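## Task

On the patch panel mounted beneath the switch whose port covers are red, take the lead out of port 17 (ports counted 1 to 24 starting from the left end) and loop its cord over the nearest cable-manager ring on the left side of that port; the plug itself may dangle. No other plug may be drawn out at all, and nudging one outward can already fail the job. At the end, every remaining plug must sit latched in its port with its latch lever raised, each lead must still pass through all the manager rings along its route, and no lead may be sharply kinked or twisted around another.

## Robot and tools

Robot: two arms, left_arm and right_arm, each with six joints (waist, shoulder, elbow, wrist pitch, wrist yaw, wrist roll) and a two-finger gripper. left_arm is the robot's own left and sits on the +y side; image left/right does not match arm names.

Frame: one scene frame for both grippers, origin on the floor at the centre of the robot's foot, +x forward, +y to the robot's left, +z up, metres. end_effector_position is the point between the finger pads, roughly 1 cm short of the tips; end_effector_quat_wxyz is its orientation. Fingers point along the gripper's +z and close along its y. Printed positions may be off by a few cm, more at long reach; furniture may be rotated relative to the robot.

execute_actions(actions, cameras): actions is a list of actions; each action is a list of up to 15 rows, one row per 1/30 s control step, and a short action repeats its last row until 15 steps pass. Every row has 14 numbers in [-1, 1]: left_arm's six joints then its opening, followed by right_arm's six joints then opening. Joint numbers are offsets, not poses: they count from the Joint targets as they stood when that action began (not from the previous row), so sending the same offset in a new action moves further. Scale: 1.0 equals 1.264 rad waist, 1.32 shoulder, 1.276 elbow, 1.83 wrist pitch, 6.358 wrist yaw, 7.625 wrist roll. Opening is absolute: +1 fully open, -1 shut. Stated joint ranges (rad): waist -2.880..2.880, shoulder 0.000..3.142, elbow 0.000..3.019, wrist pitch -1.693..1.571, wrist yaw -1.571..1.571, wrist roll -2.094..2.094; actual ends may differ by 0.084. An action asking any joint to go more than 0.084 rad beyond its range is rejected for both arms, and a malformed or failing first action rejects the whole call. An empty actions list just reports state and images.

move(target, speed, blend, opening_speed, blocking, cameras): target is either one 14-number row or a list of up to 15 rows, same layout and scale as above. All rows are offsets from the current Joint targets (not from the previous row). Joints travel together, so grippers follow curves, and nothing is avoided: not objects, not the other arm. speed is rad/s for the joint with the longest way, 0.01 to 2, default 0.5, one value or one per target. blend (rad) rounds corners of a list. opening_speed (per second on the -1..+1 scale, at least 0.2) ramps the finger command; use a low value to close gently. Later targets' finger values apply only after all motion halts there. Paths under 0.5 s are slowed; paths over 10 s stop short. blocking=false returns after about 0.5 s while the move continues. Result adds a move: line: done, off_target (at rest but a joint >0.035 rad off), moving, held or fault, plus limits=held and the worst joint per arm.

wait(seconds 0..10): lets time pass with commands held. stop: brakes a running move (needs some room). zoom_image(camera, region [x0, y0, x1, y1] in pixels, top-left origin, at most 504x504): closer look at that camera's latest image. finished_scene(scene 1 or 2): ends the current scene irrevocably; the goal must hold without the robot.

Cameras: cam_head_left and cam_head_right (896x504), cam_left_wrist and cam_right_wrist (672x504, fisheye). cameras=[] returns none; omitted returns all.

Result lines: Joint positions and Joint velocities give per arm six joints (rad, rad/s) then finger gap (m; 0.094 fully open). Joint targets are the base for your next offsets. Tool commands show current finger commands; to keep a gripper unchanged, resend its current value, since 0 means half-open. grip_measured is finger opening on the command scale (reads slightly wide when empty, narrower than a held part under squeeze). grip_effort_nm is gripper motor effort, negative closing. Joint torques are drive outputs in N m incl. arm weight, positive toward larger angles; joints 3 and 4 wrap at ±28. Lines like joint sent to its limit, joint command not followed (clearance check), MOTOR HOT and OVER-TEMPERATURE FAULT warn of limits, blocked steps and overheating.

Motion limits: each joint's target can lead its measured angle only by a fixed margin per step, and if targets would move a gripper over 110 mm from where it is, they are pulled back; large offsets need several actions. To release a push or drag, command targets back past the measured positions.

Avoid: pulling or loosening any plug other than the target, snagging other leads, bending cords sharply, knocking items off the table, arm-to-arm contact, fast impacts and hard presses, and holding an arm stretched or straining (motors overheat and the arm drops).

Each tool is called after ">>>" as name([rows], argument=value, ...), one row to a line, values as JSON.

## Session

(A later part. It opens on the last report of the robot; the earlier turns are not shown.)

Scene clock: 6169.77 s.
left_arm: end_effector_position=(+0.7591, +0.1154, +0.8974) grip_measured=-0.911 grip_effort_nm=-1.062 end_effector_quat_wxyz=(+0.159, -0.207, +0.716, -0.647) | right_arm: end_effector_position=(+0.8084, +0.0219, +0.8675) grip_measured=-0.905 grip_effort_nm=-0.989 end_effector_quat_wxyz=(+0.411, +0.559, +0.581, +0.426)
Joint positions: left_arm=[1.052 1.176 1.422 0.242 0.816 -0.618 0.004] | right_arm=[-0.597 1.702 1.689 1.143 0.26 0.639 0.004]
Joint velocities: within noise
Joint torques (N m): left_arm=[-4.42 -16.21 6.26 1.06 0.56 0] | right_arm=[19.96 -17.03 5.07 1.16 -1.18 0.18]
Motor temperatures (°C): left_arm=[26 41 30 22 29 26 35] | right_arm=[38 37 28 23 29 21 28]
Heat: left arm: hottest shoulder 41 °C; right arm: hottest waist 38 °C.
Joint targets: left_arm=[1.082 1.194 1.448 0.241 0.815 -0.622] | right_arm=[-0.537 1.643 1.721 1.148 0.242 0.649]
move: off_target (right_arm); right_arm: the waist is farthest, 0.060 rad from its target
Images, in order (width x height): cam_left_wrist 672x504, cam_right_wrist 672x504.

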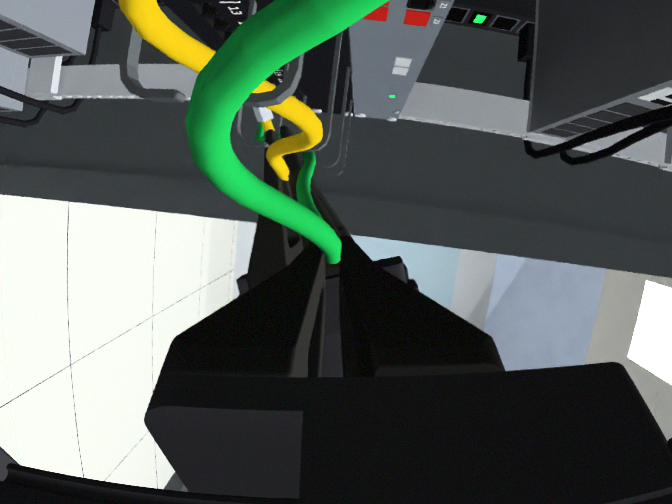

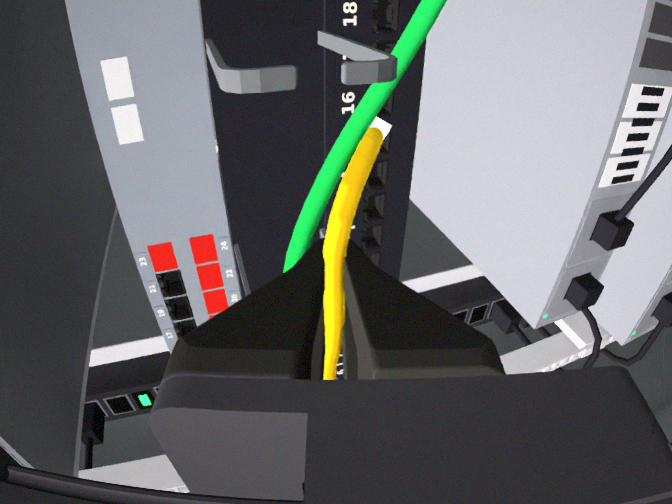

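>>> move(target=[0,0,0,0,0,0,-0.97,0.0158,0.072,-0.0619,0.0585,0.006,-0.0064,-0.97], speed=0.1, cameras=["cam_left_wrist","cam_right_wrist"])

>>> zoom_image(camera="cam_left_wrist", region=[180, 60, 340, 220])

Scene clock: 6211.10 s.
left_arm: end_effector_position=(+0.7591, +0.1162, +0.8966) grip_measured=-0.911 grip_effort_nm=-1.057 end_effector_quat_wxyz=(+0.159, -0.207, +0.717, -0.646) | right_arm: end_effector_position=(+0.7797, +0.0394, +0.8723) grip_measured=-0.905 grip_effort_nm=-0.999 end_effector_quat_wxyz=(+0.413, +0.567, +0.576, +0.420)
Joint positions: left_arm=[1.055 1.176 1.422 0.242 0.816 -0.618 0.004] | right_arm=[-0.565 1.729 1.644 1.236 0.291 0.614 0.004]
Joint velocities: within noise
Joint torques (N m): left_arm=[-4.54 -16.26 6.27 1.07 0.56 0] | right_arm=[19.72 -10.46 1.85 1.81 -0.91 -0.06]
Motor temperatures (°C): left_arm=[26 41 30 22 29 26 35] | right_arm=[40 37 27 23 31 21 28]
Heat: left arm: hottest shoulder 41 °C; right arm: hottest waist 40 °C.
Joint targets: left_arm=[1.082 1.194 1.448 0.241 0.815 -0.622] | right_arm=[-0.517 1.738 1.641 1.255 0.280 0.600]
move: off_target (right_arm); right_arm: the waist is farthest, 0.048 rad from its target
Images, in order (width x height): cam_left_wrist 672x504, cam_right_wrist 672x504.

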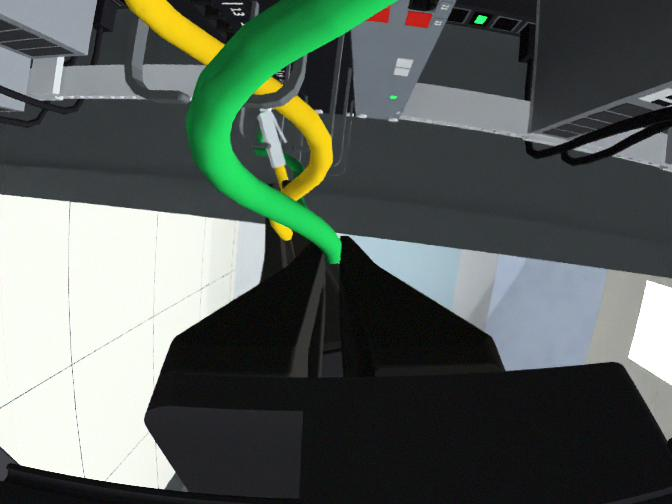

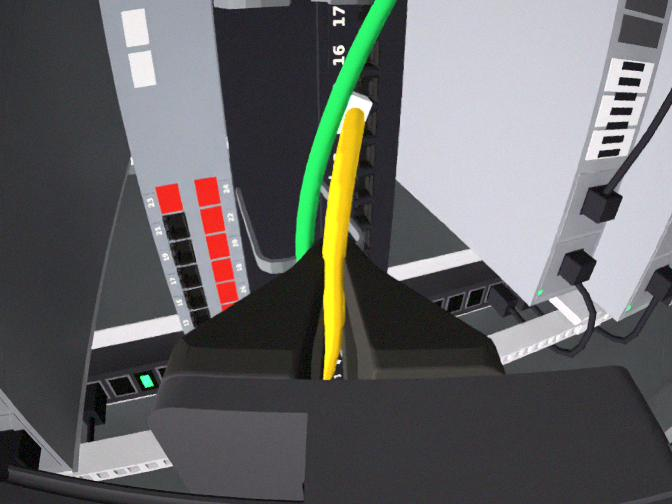

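Scaled by 3.150 from the camera's 672x504 image, which has a finer 960x720 frame.

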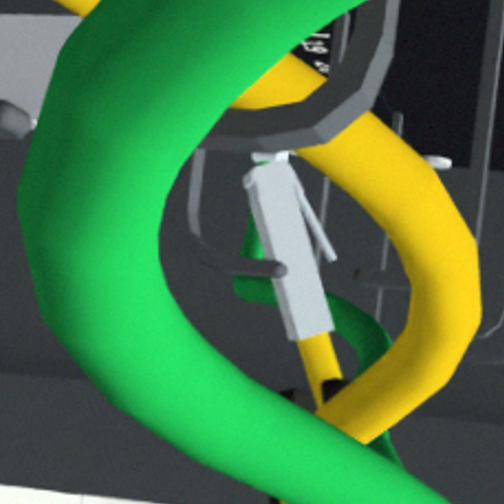

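>>> move(target=[0,0,0,0,0,0,-0.97,0,0,0.0533,-0.0361,0,0,-0.97], speed=0.1, cameras=["cam_left_wrist","cam_right_wrist"])

>>> zoom_image(camera="cam_left_wrist", region=[180, 60, 340, 220])

Scene clock: 6232.07 s.
left_arm: end_effector_position=(+0.7591, +0.1162, +0.8966) grip_measured=-0.911 grip_effort_nm=-1.062 end_effector_quat_wxyz=(+0.159, -0.207, +0.717, -0.646) | right_arm: end_effector_position=(+0.7879, +0.0431, +0.8715) grip_measured=-0.905 grip_effort_nm=-0.994 end_effector_quat_wxyz=(+0.408, +0.565, +0.582, +0.420)
Joint positions: left_arm=[1.055 1.176 1.422 0.242 0.816 -0.618 0.004] | right_arm=[-0.564 1.733 1.672 1.197 0.292 0.613 0.004]
Joint velocities: within noise
Joint torques (N m): left_arm=[-4.42 -15.97 6.26 1.09 0.58 -0.03] | right_arm=[19.49 -10.64 5.23 0.59 -0.95 -0.04]
Motor temperatures (°C): left_arm=[26 41 30 22 29 26 35] | right_arm=[40 35 26 23 30 21 28]
Heat: left arm: hottest shoulder 41 °C; right arm: hottest waist 40 °C.
Joint targets: left_arm=[1.082 1.194 1.448 0.241 0.815 -0.622] | right_arm=[-0.517 1.738 1.709 1.189 0.280 0.600]
move: off_target (right_arm); right_arm: the waist is farthest, 0.047 rad from its target
Images, in order (width x height): cam_left_wrist 672x504, cam_right_wrist 672x504.

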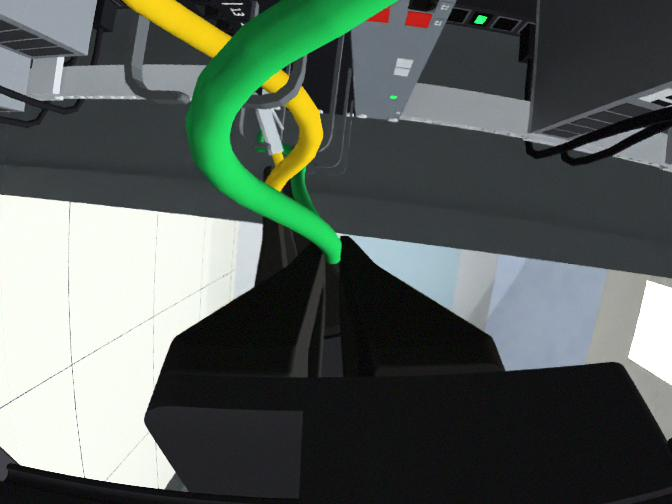

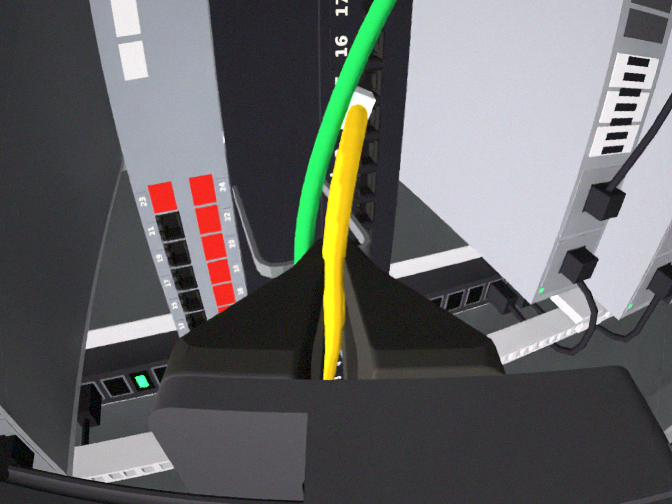

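Scaled by 3.150 from the camera's 672x504 image, which has a finer 960x720 frame.

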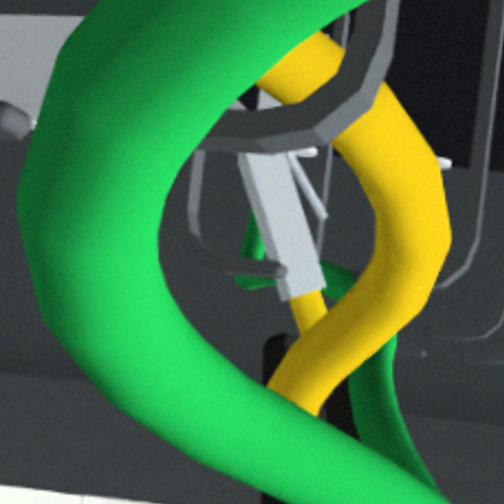

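>>> move(target=[0,0,0,0,0,0,-0.97,0,-0.0553,0.0031,-0.0158,0,0,-0.97], speed=0.1, cameras=["cam_left_wrist","cam_right_wrist"])

>>> zoom_image(camera="cam_left_wrist", region=[180, 60, 340, 220])

Scene clock: 6254.00 s.
left_arm: end_effector_position=(+0.7606, +0.1167, +0.8974) grip_measured=-0.911 grip_effort_nm=-1.062 end_effector_quat_wxyz=(+0.160, -0.207, +0.717, -0.646) | right_arm: end_effector_position=(+0.7946, +0.0408, +0.8735) grip_measured=-0.905 grip_effort_nm=-0.994 end_effector_quat_wxyz=(+0.402, +0.562, +0.588, +0.420)
Joint positions: left_arm=[1.055 1.176 1.425 0.242 0.816 -0.618 0.004] | right_arm=[-0.563 1.717 1.675 1.161 0.293 0.611 0.004]
Joint velocities: within noise
Joint torques (N m): left_arm=[-4.6 -16.03 6.01 1.05 0.58 -0.01] | right_arm=[19.49 -15.79 5.41 0.92 -0.98 -0.03]
Motor temperatures (°C): left_arm=[26 41 30 22 29 26 35] | right_arm=[40 34 27 23 30 21 28]
Heat: left arm: hottest shoulder 41 °C; right arm: hottest waist 40 °C.
Joint targets: left_arm=[1.082 1.194 1.448 0.241 0.815 -0.622] | right_arm=[-0.517 1.664 1.713 1.160 0.280 0.600]
move: off_target (right_arm); right_arm: the shoulder is farthest, 0.052 rad from its target
Images, in order (width x height): cam_left_wrist 672x504, cam_right_wrist 672x504.

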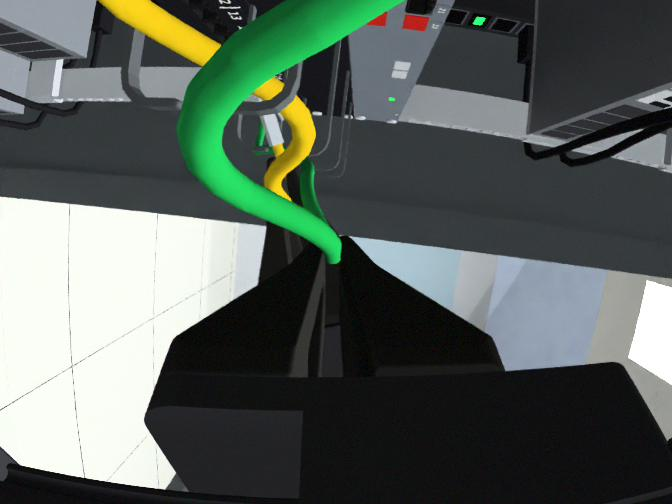

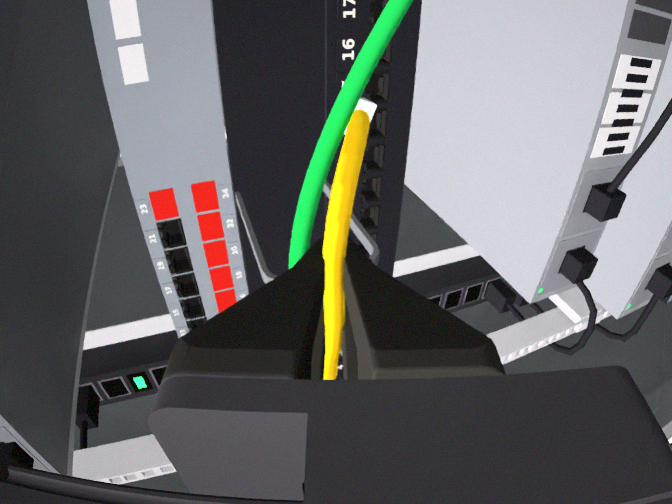

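Scaled by 3.150 from the camera's 672x504 image, which has a finer 960x720 frame.

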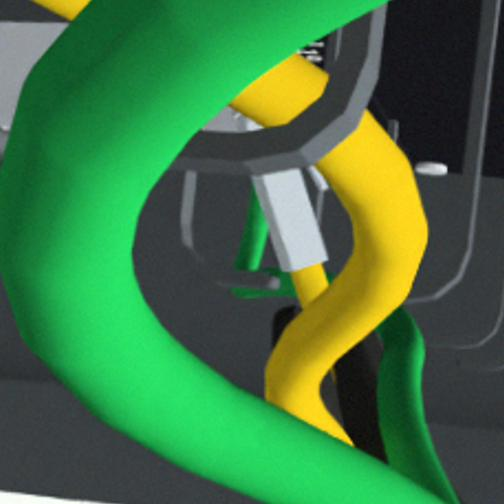

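>>> move(target=[0,0,0,0,0,0,-0.97,0.003,-0.0227,0,-0.0158,0,0,-0.97], speed=0.06, cameras=["cam_left_wrist","cam_right_wrist"])

>>> zoom_image(camera="cam_left_wrist", region=[180, 60, 340, 220])

Scene clock: 6266.20 s.
left_arm: end_effector_position=(+0.7606, +0.1167, +0.8974) grip_measured=-0.911 grip_effort_nm=-1.062 end_effector_quat_wxyz=(+0.160, -0.207, +0.717, -0.646) | right_arm: end_effector_position=(+0.7987, +0.0392, +0.8741) grip_measured=-0.905 grip_effort_nm=-1.004 end_effector_quat_wxyz=(+0.396, +0.561, +0.595, +0.418)
Joint positions: left_arm=[1.055 1.176 1.425 0.242 0.816 -0.618 0.004] | right_arm=[-0.563 1.704 1.675 1.129 0.297 0.61 0.004]
Joint velocities: within noise
Joint torques (N m): left_arm=[-4.48 -16.26 6 1.07 0.57 -0.01] | right_arm=[19.6 -16.97 5.5 0.99 -1.16 -0.03]
Motor temperatures (°C): left_arm=[26 41 31 22 29 26 35] | right_arm=[40 35 27 23 30 21 28]
Heat: left arm: hottest shoulder 41 °C; right arm: hottest waist 40 °C.
Joint targets: left_arm=[1.082 1.194 1.448 0.241 0.815 -0.622] | right_arm=[-0.513 1.635 1.713 1.131 0.280 0.600]
move: off_target (right_arm); right_arm: the shoulder is farthest, 0.070 rad from its target
Images, in order (width x height): cam_left_wrist 672x504, cam_right_wrist 672x504.

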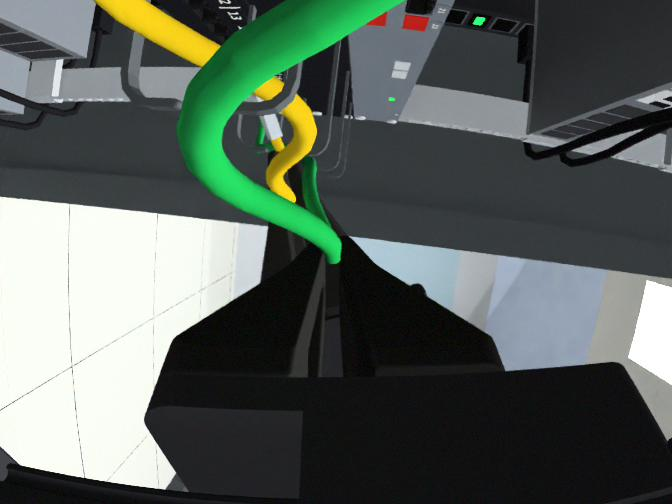

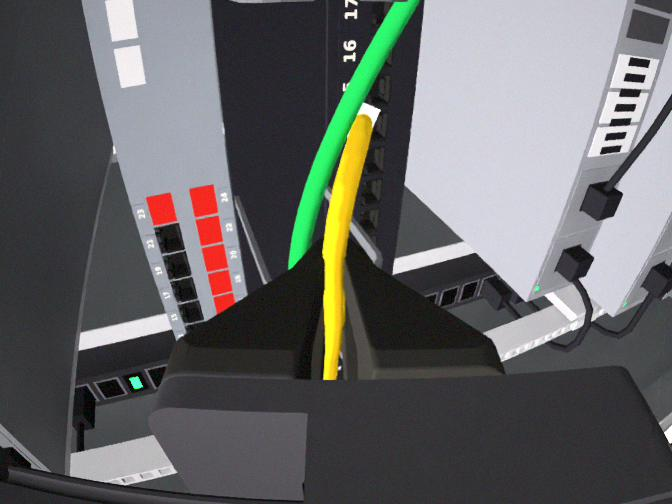

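Scaled by 3.150 from the camera's 672x504 image, which has a finer 960x720 frame.

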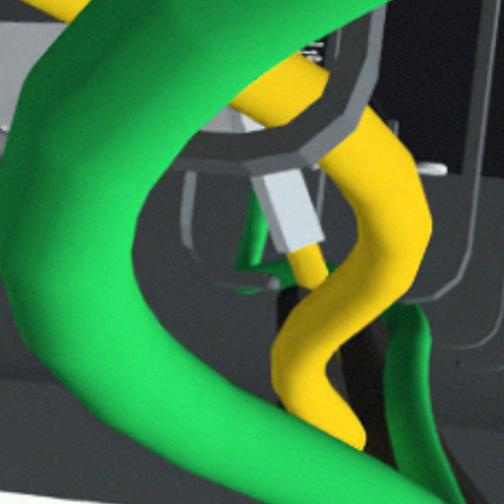

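>>> move(target=[0,0,0,0,0,0,-0.97,0,-0.036,-0.0235,0,0,0,-0.97], speed=0.06, cameras=["cam_left_wrist","cam_right_wrist","cam_head_left"])

>>> zoom_image(camera="cam_left_wrist", region=[180, 60, 340, 220])

Scene clock: 6286.63 s.
left_arm: end_effector_position=(+0.7629, +0.1176, +0.8986) grip_measured=-0.911 grip_effort_nm=-1.062 end_effector_quat_wxyz=(+0.163, -0.206, +0.716, -0.647) | right_arm: end_effector_position=(+0.8018, +0.0327, +0.8789) grip_measured=-0.905 grip_effort_nm=-0.999 end_effector_quat_wxyz=(+0.394, +0.560, +0.597, +0.417)
Joint positions: left_arm=[1.055 1.176 1.43 0.242 0.816 -0.618 0.004] | right_arm=[-0.562 1.682 1.66 1.116 0.299 0.61 0.004]
Joint velocities: within noise
Joint torques (N m): left_arm=[-4.48 -16.26 5.78 1.07 0.57 0.01] | right_arm=[19.37 -19.08 4.34 1.62 -1.18 0]
Motor temperatures (°C): left_arm=[26 41 30 22 29 26 35] | right_arm=[40 35 27 23 31 21 28]
Heat: left arm: hottest shoulder 41 °C; right arm: hottest waist 40 °C.
Joint targets: left_arm=[1.082 1.194 1.448 0.241 0.815 -0.622] | right_arm=[-0.513 1.587 1.683 1.131 0.280 0.600]
move: off_target (right_arm); right_arm: the shoulder is farthest, 0.094 rad from its target
Images, in order (width x height): cam_head_left 896x504, cam_left_wrist 672x504, cam_right_wrist 672x504.

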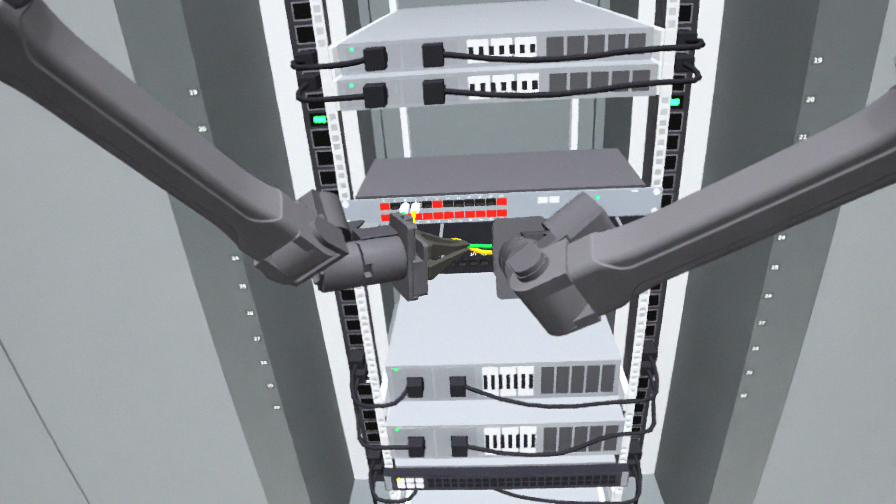

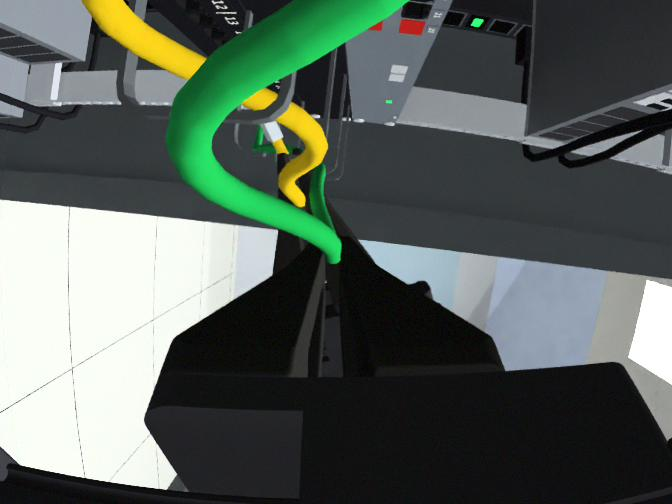

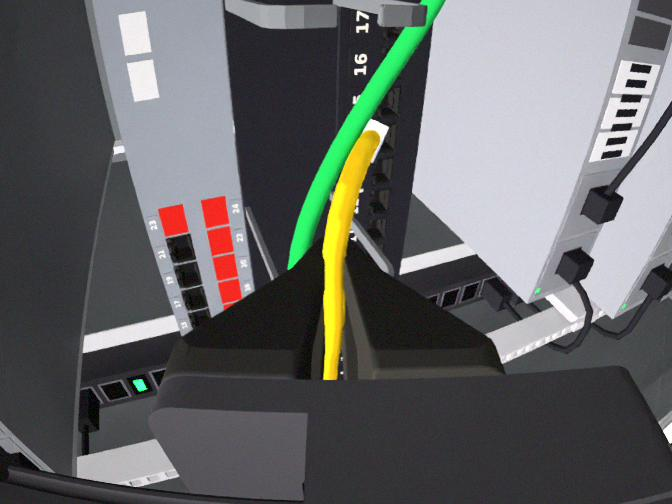

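Scaled by 3.150 from the camera's 672x504 image, which has a finer 960x720 frame.

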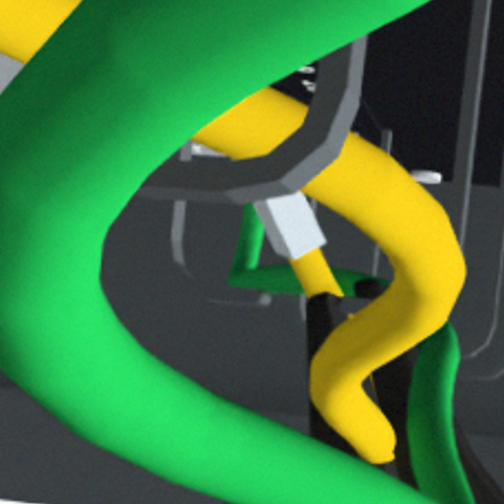

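>>> move(target=[-0.0546,0.0348,0.0408,-0.0087,0,0,-0.97,0,0,0,0,0,0,-0.97], speed=0.1, cameras=["cam_left_wrist","cam_right_wrist","cam_head_left"])

>>> zoom_image(camera="cam_left_wrist", region=[180, 60, 340, 220])

Scene clock: 6314.13 s.
left_arm: end_effector_position=(+0.7756, +0.1041, +0.9085) grip_measured=-0.911 grip_effort_nm=-1.062 end_effector_quat_wxyz=(+0.166, -0.203, +0.703, -0.661) | right_arm: end_effector_position=(+0.8128, +0.0191, +0.8897) grip_measured=-0.905 grip_effort_nm=-0.999 end_effector_quat_wxyz=(+0.401, +0.564, +0.588, +0.418)
Joint positions: left_arm=[1.019 1.2 1.474 0.235 0.817 -0.619 0.004] | right_arm=[-0.56 1.656 1.66 1.115 0.299 0.61 0.004]
Joint velocities: within noise
Joint torques (N m): left_arm=[-7.77 -14.51 6.38 0.72 0.51 -0.01] | right_arm=[18.49 -17.26 4.44 1.59 -1.2 0.01]
Motor temperatures (°C): left_arm=[26 41 30 22 29 26 35] | right_arm=[40 35 27 23 31 21 28]
Heat: left arm: hottest shoulder 41 °C; right arm: hottest waist 40 °C.
Joint targets: left_arm=[1.013 1.240 1.500 0.225 0.815 -0.623] | right_arm=[-0.513 1.587 1.683 1.131 0.280 0.600]
move: off_target (left_arm, right_arm); left_arm: the shoulder is farthest, 0.040 rad from its target; right_arm: the shoulder is farthest, 0.069 rad from its target
Images, in order (width x height): cam_head_left 896x504, cam_left_wrist 672x504, cam_right_wrist 672x504.

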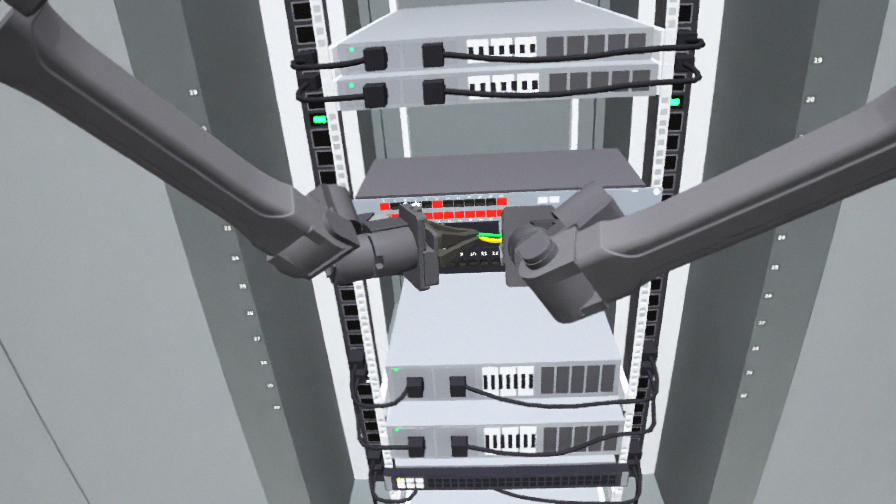

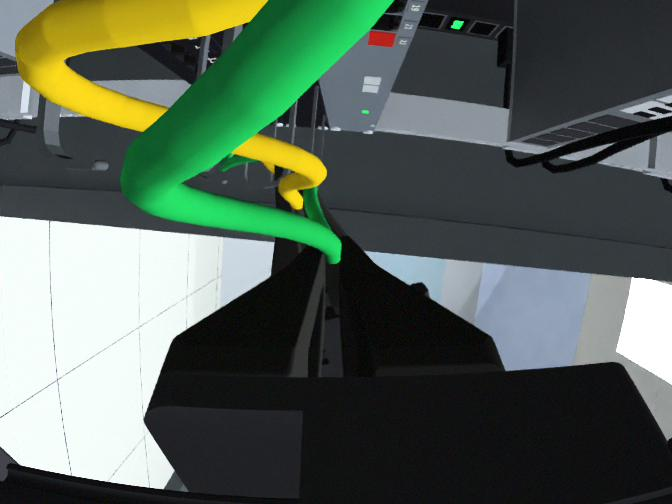

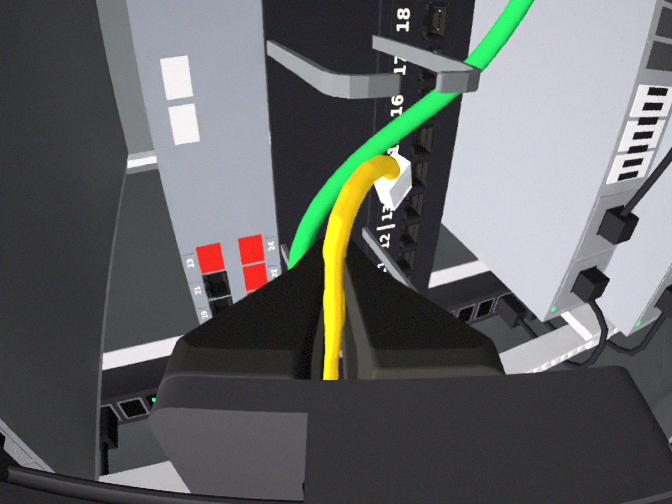

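Scaled by 3.150 from the camera's 672x504 image, which has a finer 960x720 frame.

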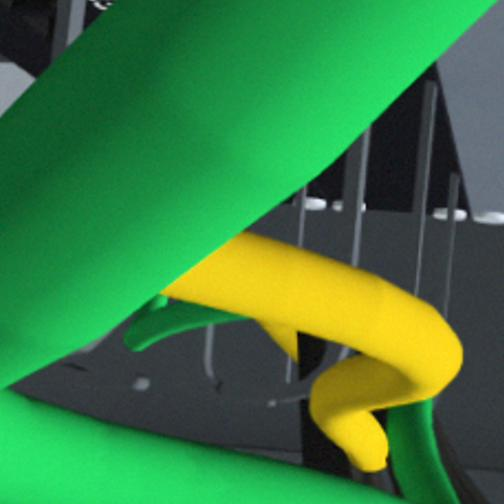

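>>> zoom_image(camera="cam_right_wrist", region=[340, 0, 560, 220])

>>> zoom_image(camera="cam_head_left", region=[380, 190, 640, 310])

>>> zoom_image(camera="cam_head_right", region=[290, 190, 550, 310])

Scaled by 2.291 from the camera's 672x504 image, which has a finer 960x720 frame.

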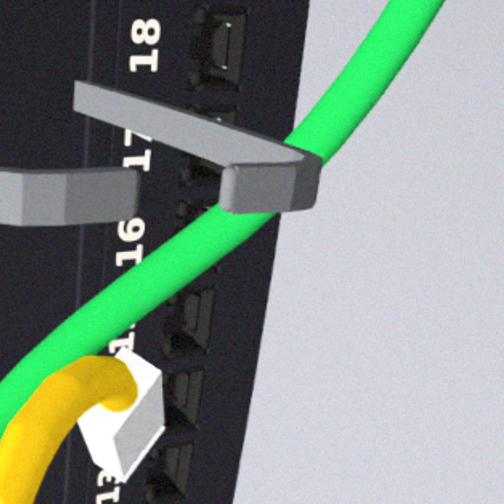

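Scaled by 1.938 from the camera's 896x504 image, which has a finer 1280x720 frame.

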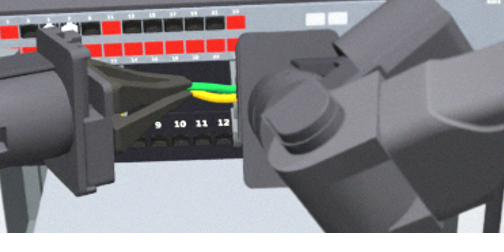

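This scene's latest camera images include none from cam_head_right. They are from: cam_head_left, cam_left_wrist, cam_right_wrist. cam_head_right's image comes with the result of a call that names it in "cameras".

>>> move(target=[0.054,-0.02,-0.041,0.0087,0,0,-0.97,0,0.06,0.04,0,0,0,-0.97], speed=0.1, cameras=["cam_left_wrist","cam_right_wrist","cam_head_left","cam_head_right"])

>>> zoom_image(camera="cam_left_wrist", region=[150, 30, 370, 230])

Scene clock: 6396.47 s.
left_arm: end_effector_position=(+0.7726, +0.1095, +0.9013) grip_measured=-0.911 grip_effort_nm=-1.057 end_effector_quat_wxyz=(+0.167, -0.202, +0.709, -0.655) | right_arm: end_effector_position=(+0.8116, +0.0270, +0.8844) grip_measured=-0.905 grip_effort_nm=-0.999 end_effector_quat_wxyz=(+0.401, +0.564, +0.589, +0.418)
Joint positions: left_arm=[1.037 1.2 1.467 0.239 0.822 -0.615 0.004] | right_arm=[-0.56 1.68 1.681 1.115 0.299 0.61 0.004]
Joint velocities: within noise
Joint torques (N m): left_arm=[-3.49 -16.62 3.08 1.25 0.33 -0.04] | right_arm=[19.14 -12.63 6.89 1.63 -1.22 0.01]
Motor temperatures (°C): left_arm=[27 40 30 22 28 26 35] | right_arm=[40 40 27 23 32 21 28]
Heat: left arm: hottest shoulder 40 °C; right arm: hottest waist 40 °C.
Joint targets: left_arm=[1.082 1.214 1.448 0.241 0.815 -0.622] | right_arm=[-0.513 1.666 1.735 1.131 0.280 0.600]
move: off_target (left_arm, right_arm); left_arm: the waist is farthest, 0.044 rad from its target; right_arm: the elbow is farthest, 0.053 rad from its target

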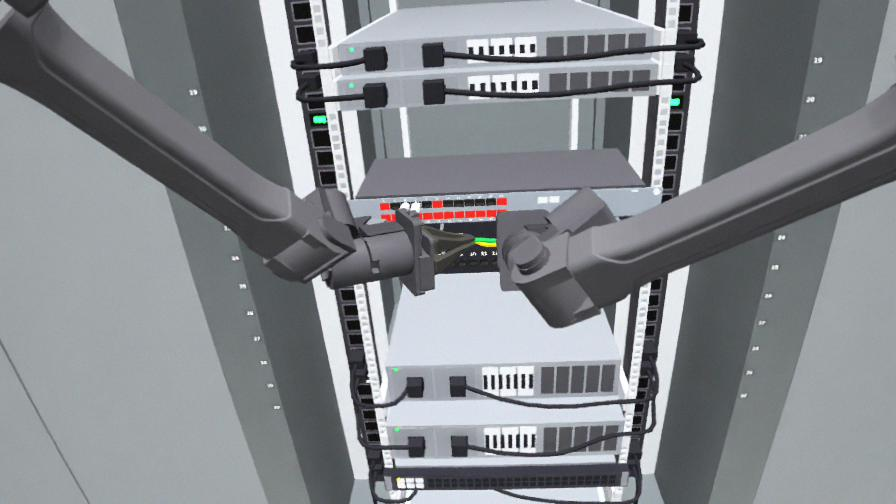

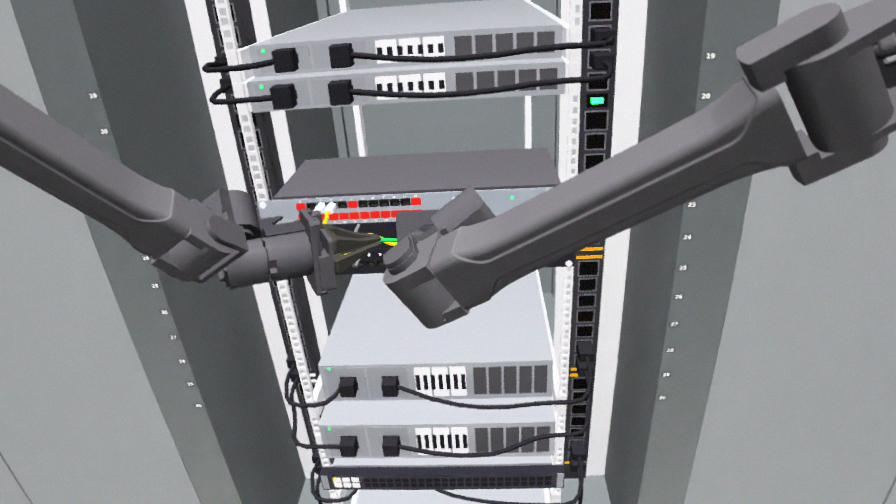

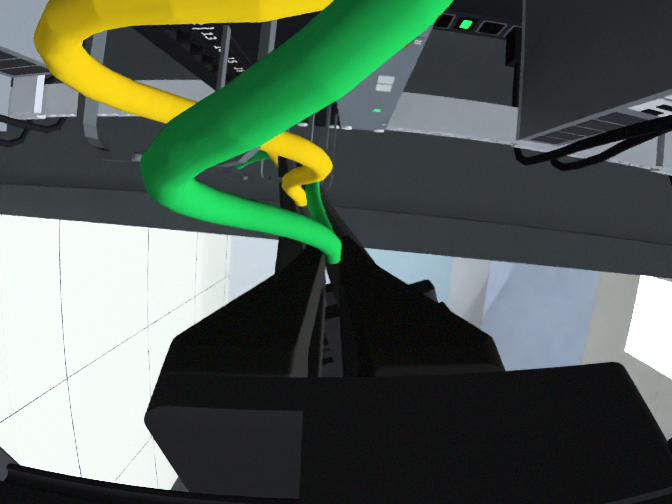

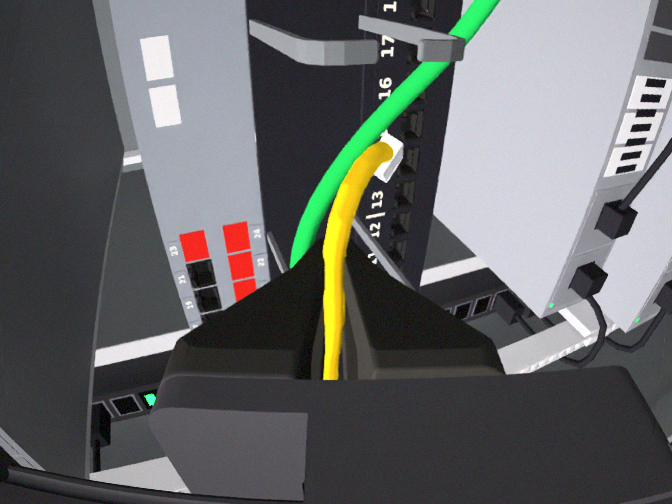

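Scaled by 2.291 from the camera's 672x504 image, which has a finer 960x720 frame.

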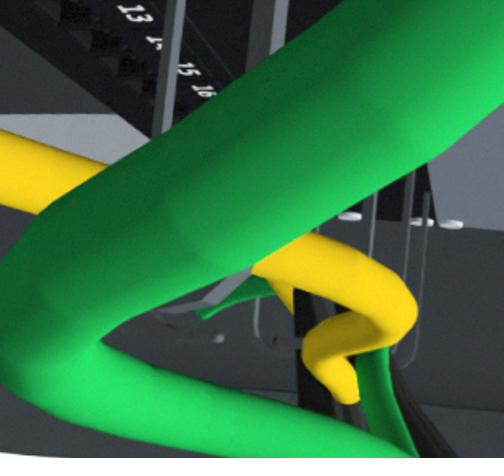

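>>> move(target=[0,0,0,0,0,0,-0.97,-0.053,0.0515,-0.0392,0.023,0,0,-0.97], speed=0.1, cameras=["cam_left_wrist","cam_right_wrist"])

>>> zoom_image(camera="cam_right_wrist", region=[220, 20, 480, 260])

Scene clock: 6411.57 s.
left_arm: end_effector_position=(+0.7712, +0.1111, +0.8992) grip_measured=-0.911 grip_effort_nm=-1.062 end_effector_quat_wxyz=(+0.172, -0.195, +0.712, -0.653) | right_arm: end_effector_position=(+0.7937, +0.0403, +0.8660) grip_measured=-0.905 grip_effort_nm=-1.004 end_effector_quat_wxyz=(+0.403, +0.559, +0.593, +0.416)
Joint positions: left_arm=[1.044 1.2 1.465 0.24 0.826 -0.597 0.004] | right_arm=[-0.574 1.725 1.681 1.156 0.291 0.61 0.004]
Joint velocities: within noise
Joint torques (N m): left_arm=[-3.78 -16.5 3.17 1.13 0.2 -0.21] | right_arm=[15.44 -10.23 2.61 1.72 -0.89 0]
Motor temperatures (°C): left_arm=[27 40 29 22 28 26 35] | right_arm=[40 39 27 23 32 21 28]
Heat: left arm: hottest shoulder 40 °C; right arm: hottest waist 40 °C.
Joint targets: left_arm=[1.081 1.214 1.447 0.241 0.815 -0.622] | right_arm=[-0.580 1.734 1.684 1.173 0.280 0.600]
move: off_target (left_arm); left_arm: the waist is farthest, 0.038 rad from its target
Images, in order (width x height): cam_left_wrist 672x504, cam_right_wrist 672x504.

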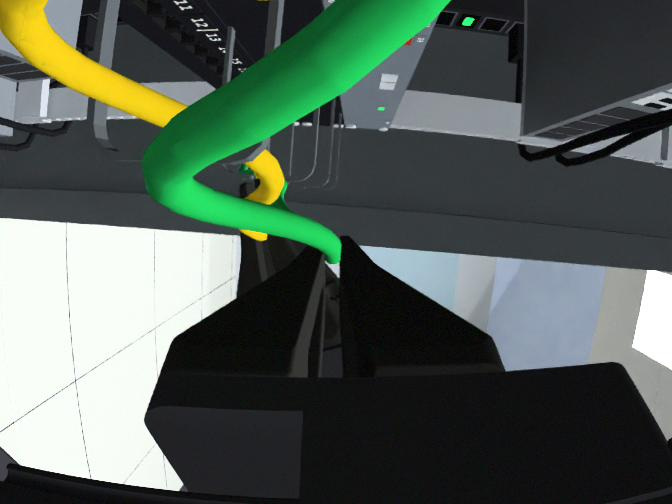

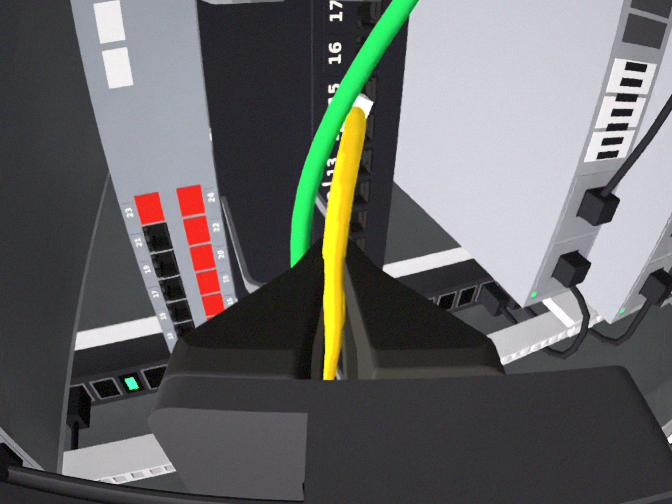

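Scaled by 1.938 from the camera's 672x504 image, which has a finer 960x720 frame.

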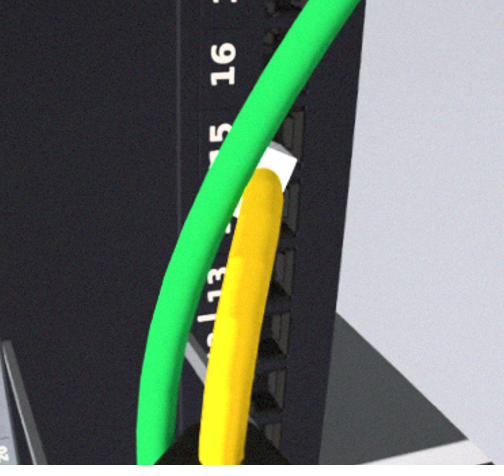

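>>> move([
  [-0.0617,-0.0583,-0.0768,0.0322,-0.0006,0,-0.97,0,0,0,0,0,0,-0.97],
  [-0.0617,-0.0583,-0.0768,0.0322,-0.0006,0,-0.97,0.008,-0.005,0.038,-0.022,0,0,-0.97],
], speed=0.1, cameras=["cam_left_wrist","cam_right_wrist"])

>>> zoom_image(camera="cam_right_wrist", region=[220, 20, 480, 260])

Scene clock: 6423.27 s.
left_arm: end_effector_position=(+0.7459, +0.1054, +0.9091) grip_measured=-0.911 grip_effort_nm=-1.057 end_effector_quat_wxyz=(+0.165, -0.205, +0.708, -0.656) | right_arm: end_effector_position=(+0.7943, +0.0421, +0.8645) grip_measured=-0.905 grip_effort_nm=-0.999 end_effector_quat_wxyz=(+0.402, +0.559, +0.594, +0.416)
Joint positions: left_arm=[1.022 1.158 1.366 0.293 0.808 -0.613 0.004] | right_arm=[-0.574 1.729 1.688 1.149 0.291 0.61 0.004]
Joint velocities: within noise
Joint torques (N m): left_arm=[-8.7 -18.37 2.89 1.39 0.72 -0.06] | right_arm=[16.15 -11.63 5.97 0.31 -0.9 0]
Motor temperatures (°C): left_arm=[26 40 29 22 28 26 35] | right_arm=[40 37 27 23 32 21 28]
Heat: left arm: hottest shoulder 40 °C; right arm: hottest waist 40 °C.
Joint targets: left_arm=[1.004 1.137 1.350 0.300 0.811 -0.622] | right_arm=[-0.570 1.728 1.733 1.133 0.280 0.600]
move: off_target (right_arm); right_arm: the elbow is farthest, 0.045 rad from its target
Images, in order (width x height): cam_left_wrist 672x504, cam_right_wrist 672x504.

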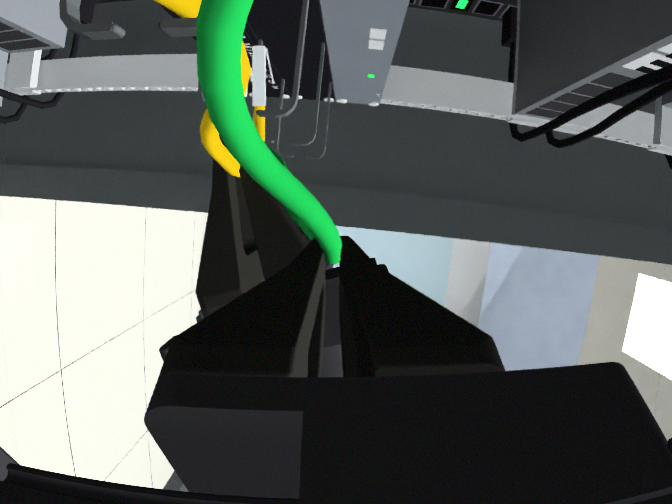

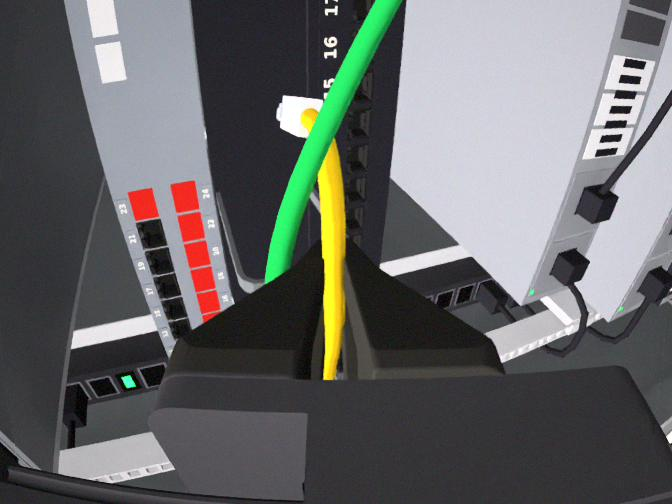

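Scaled by 1.938 from the camera's 672x504 image, which has a finer 960x720 frame.

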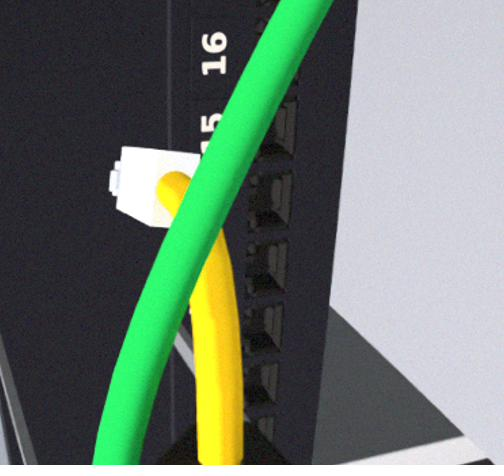

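>>> move(target=[0,0,0,0,0,0,-0.97,0.0443,-0.0583,-0.0572,0.0109,0,0,-0.97], speed=0.08, cameras=["cam_left_wrist","cam_right_wrist"])

>>> zoom_image(camera="cam_left_wrist", region=[150, 30, 370, 230])

Scene clock: 6437.43 s.
left_arm: end_effector_position=(+0.7472, +0.1037, +0.9139) grip_measured=-0.911 grip_effort_nm=-1.062 end_effector_quat_wxyz=(+0.166, -0.204, +0.704, -0.659) | right_arm: end_effector_position=(+0.7953, +0.0354, +0.8748) grip_measured=-0.905 grip_effort_nm=-0.994 end_effector_quat_wxyz=(+0.400, +0.560, +0.593, +0.419)
Joint positions: left_arm=[1.013 1.154 1.366 0.295 0.808 -0.614 0.004] | right_arm=[-0.567 1.698 1.657 1.149 0.291 0.61 0.004]
Joint velocities: within noise
Joint torques (N m): left_arm=[-7.88 -17.85 2.88 1.29 0.73 -0.05] | right_arm=[19.43 -15.09 2.5 1.13 -0.91 0.01]
Motor temperatures (°C): left_arm=[27 42 29 22 28 26 35] | right_arm=[39 36 27 23 31 21 28]
Heat: left arm: hottest shoulder 42 °C; right arm: hottest waist 39 °C.
Joint targets: left_arm=[1.004 1.137 1.350 0.300 0.812 -0.622] | right_arm=[-0.514 1.651 1.660 1.152 0.280 0.600]
move: off_target (right_arm); right_arm: the waist is farthest, 0.053 rad from its target
Images, in order (width x height): cam_left_wrist 672x504, cam_right_wrist 672x504.

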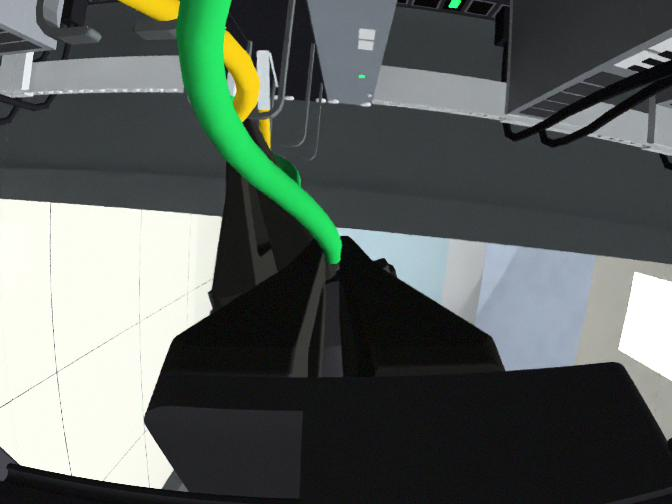

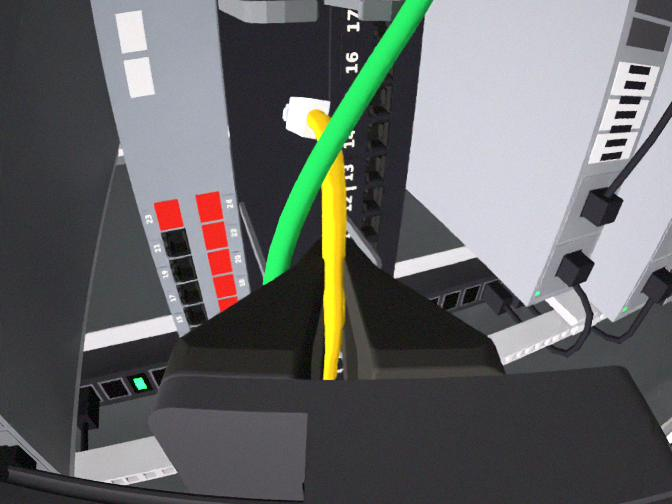

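Scaled by 2.291 from the camera's 672x504 image, which has a finer 960x720 frame.

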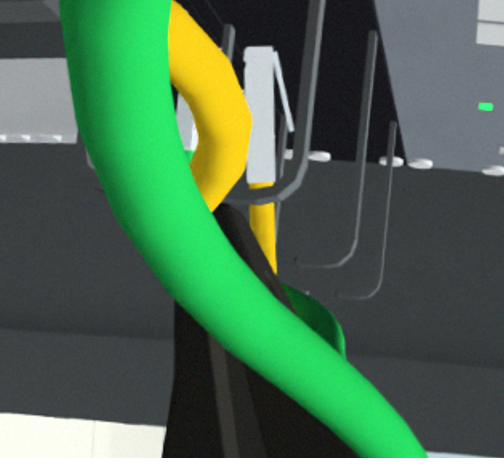

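>>> move(target=[0.0617,0.0326,0.0768,-0.0322,0,0,-0.97,0,0,0,0,0,0,-0.97], speed=0.1, cameras=["cam_left_wrist","cam_right_wrist"])

>>> zoom_image(camera="cam_left_wrist", region=[150, 30, 370, 230])

Scene clock: 6447.17 s.
left_arm: end_effector_position=(+0.7595, +0.1132, +0.9079) grip_measured=-0.911 grip_effort_nm=-1.062 end_effector_quat_wxyz=(+0.161, -0.206, +0.711, -0.653) | right_arm: end_effector_position=(+0.7962, +0.0353, +0.8768) grip_measured=-0.905 grip_effort_nm=-0.999 end_effector_quat_wxyz=(+0.400, +0.560, +0.592, +0.419)
Joint positions: left_arm=[1.037 1.163 1.413 0.245 0.814 -0.618 0.004] | right_arm=[-0.564 1.696 1.657 1.148 0.292 0.61 0.004]
Joint velocities: within noise
Joint torques (N m): left_arm=[-3.08 -15.91 6.99 0.92 0.48 -0.01] | right_arm=[19.43 -14.92 2.55 1.24 -0.95 0.01]
Motor temperatures (°C): left_arm=[27 42 28 22 28 26 35] | right_arm=[40 37 27 23 31 21 28]
Heat: left arm: hottest shoulder 42 °C; right arm: hottest waist 40 °C.
Joint targets: left_arm=[1.081 1.180 1.447 0.241 0.812 -0.623] | right_arm=[-0.514 1.651 1.660 1.153 0.280 0.600]
move: off_target (left_arm, right_arm); left_arm: the waist is farthest, 0.045 rad from its target; right_arm: the waist is farthest, 0.050 rad from its target
Images, in order (width x height): cam_left_wrist 672x504, cam_right_wrist 672x504.

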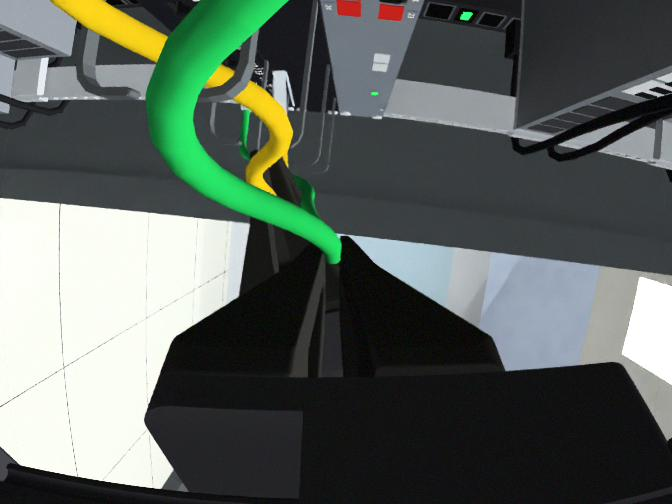

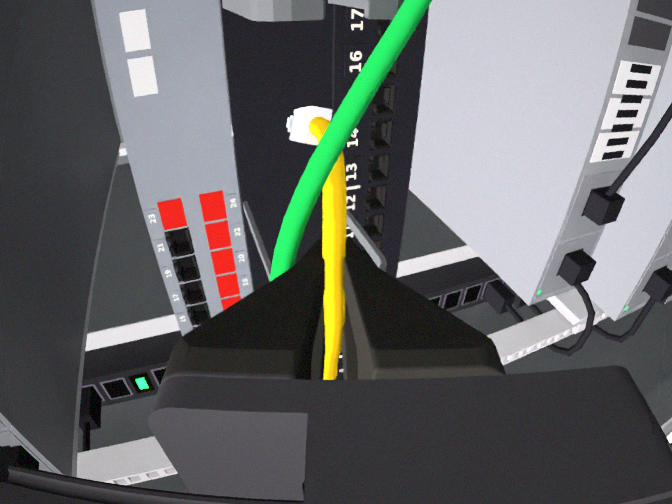

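Scaled by 2.291 from the camera's 672x504 image, which has a finer 960x720 frame.

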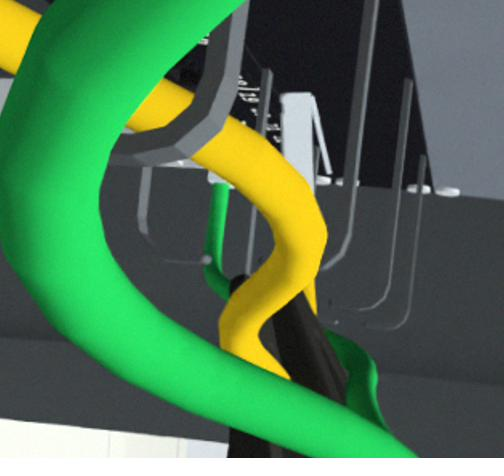

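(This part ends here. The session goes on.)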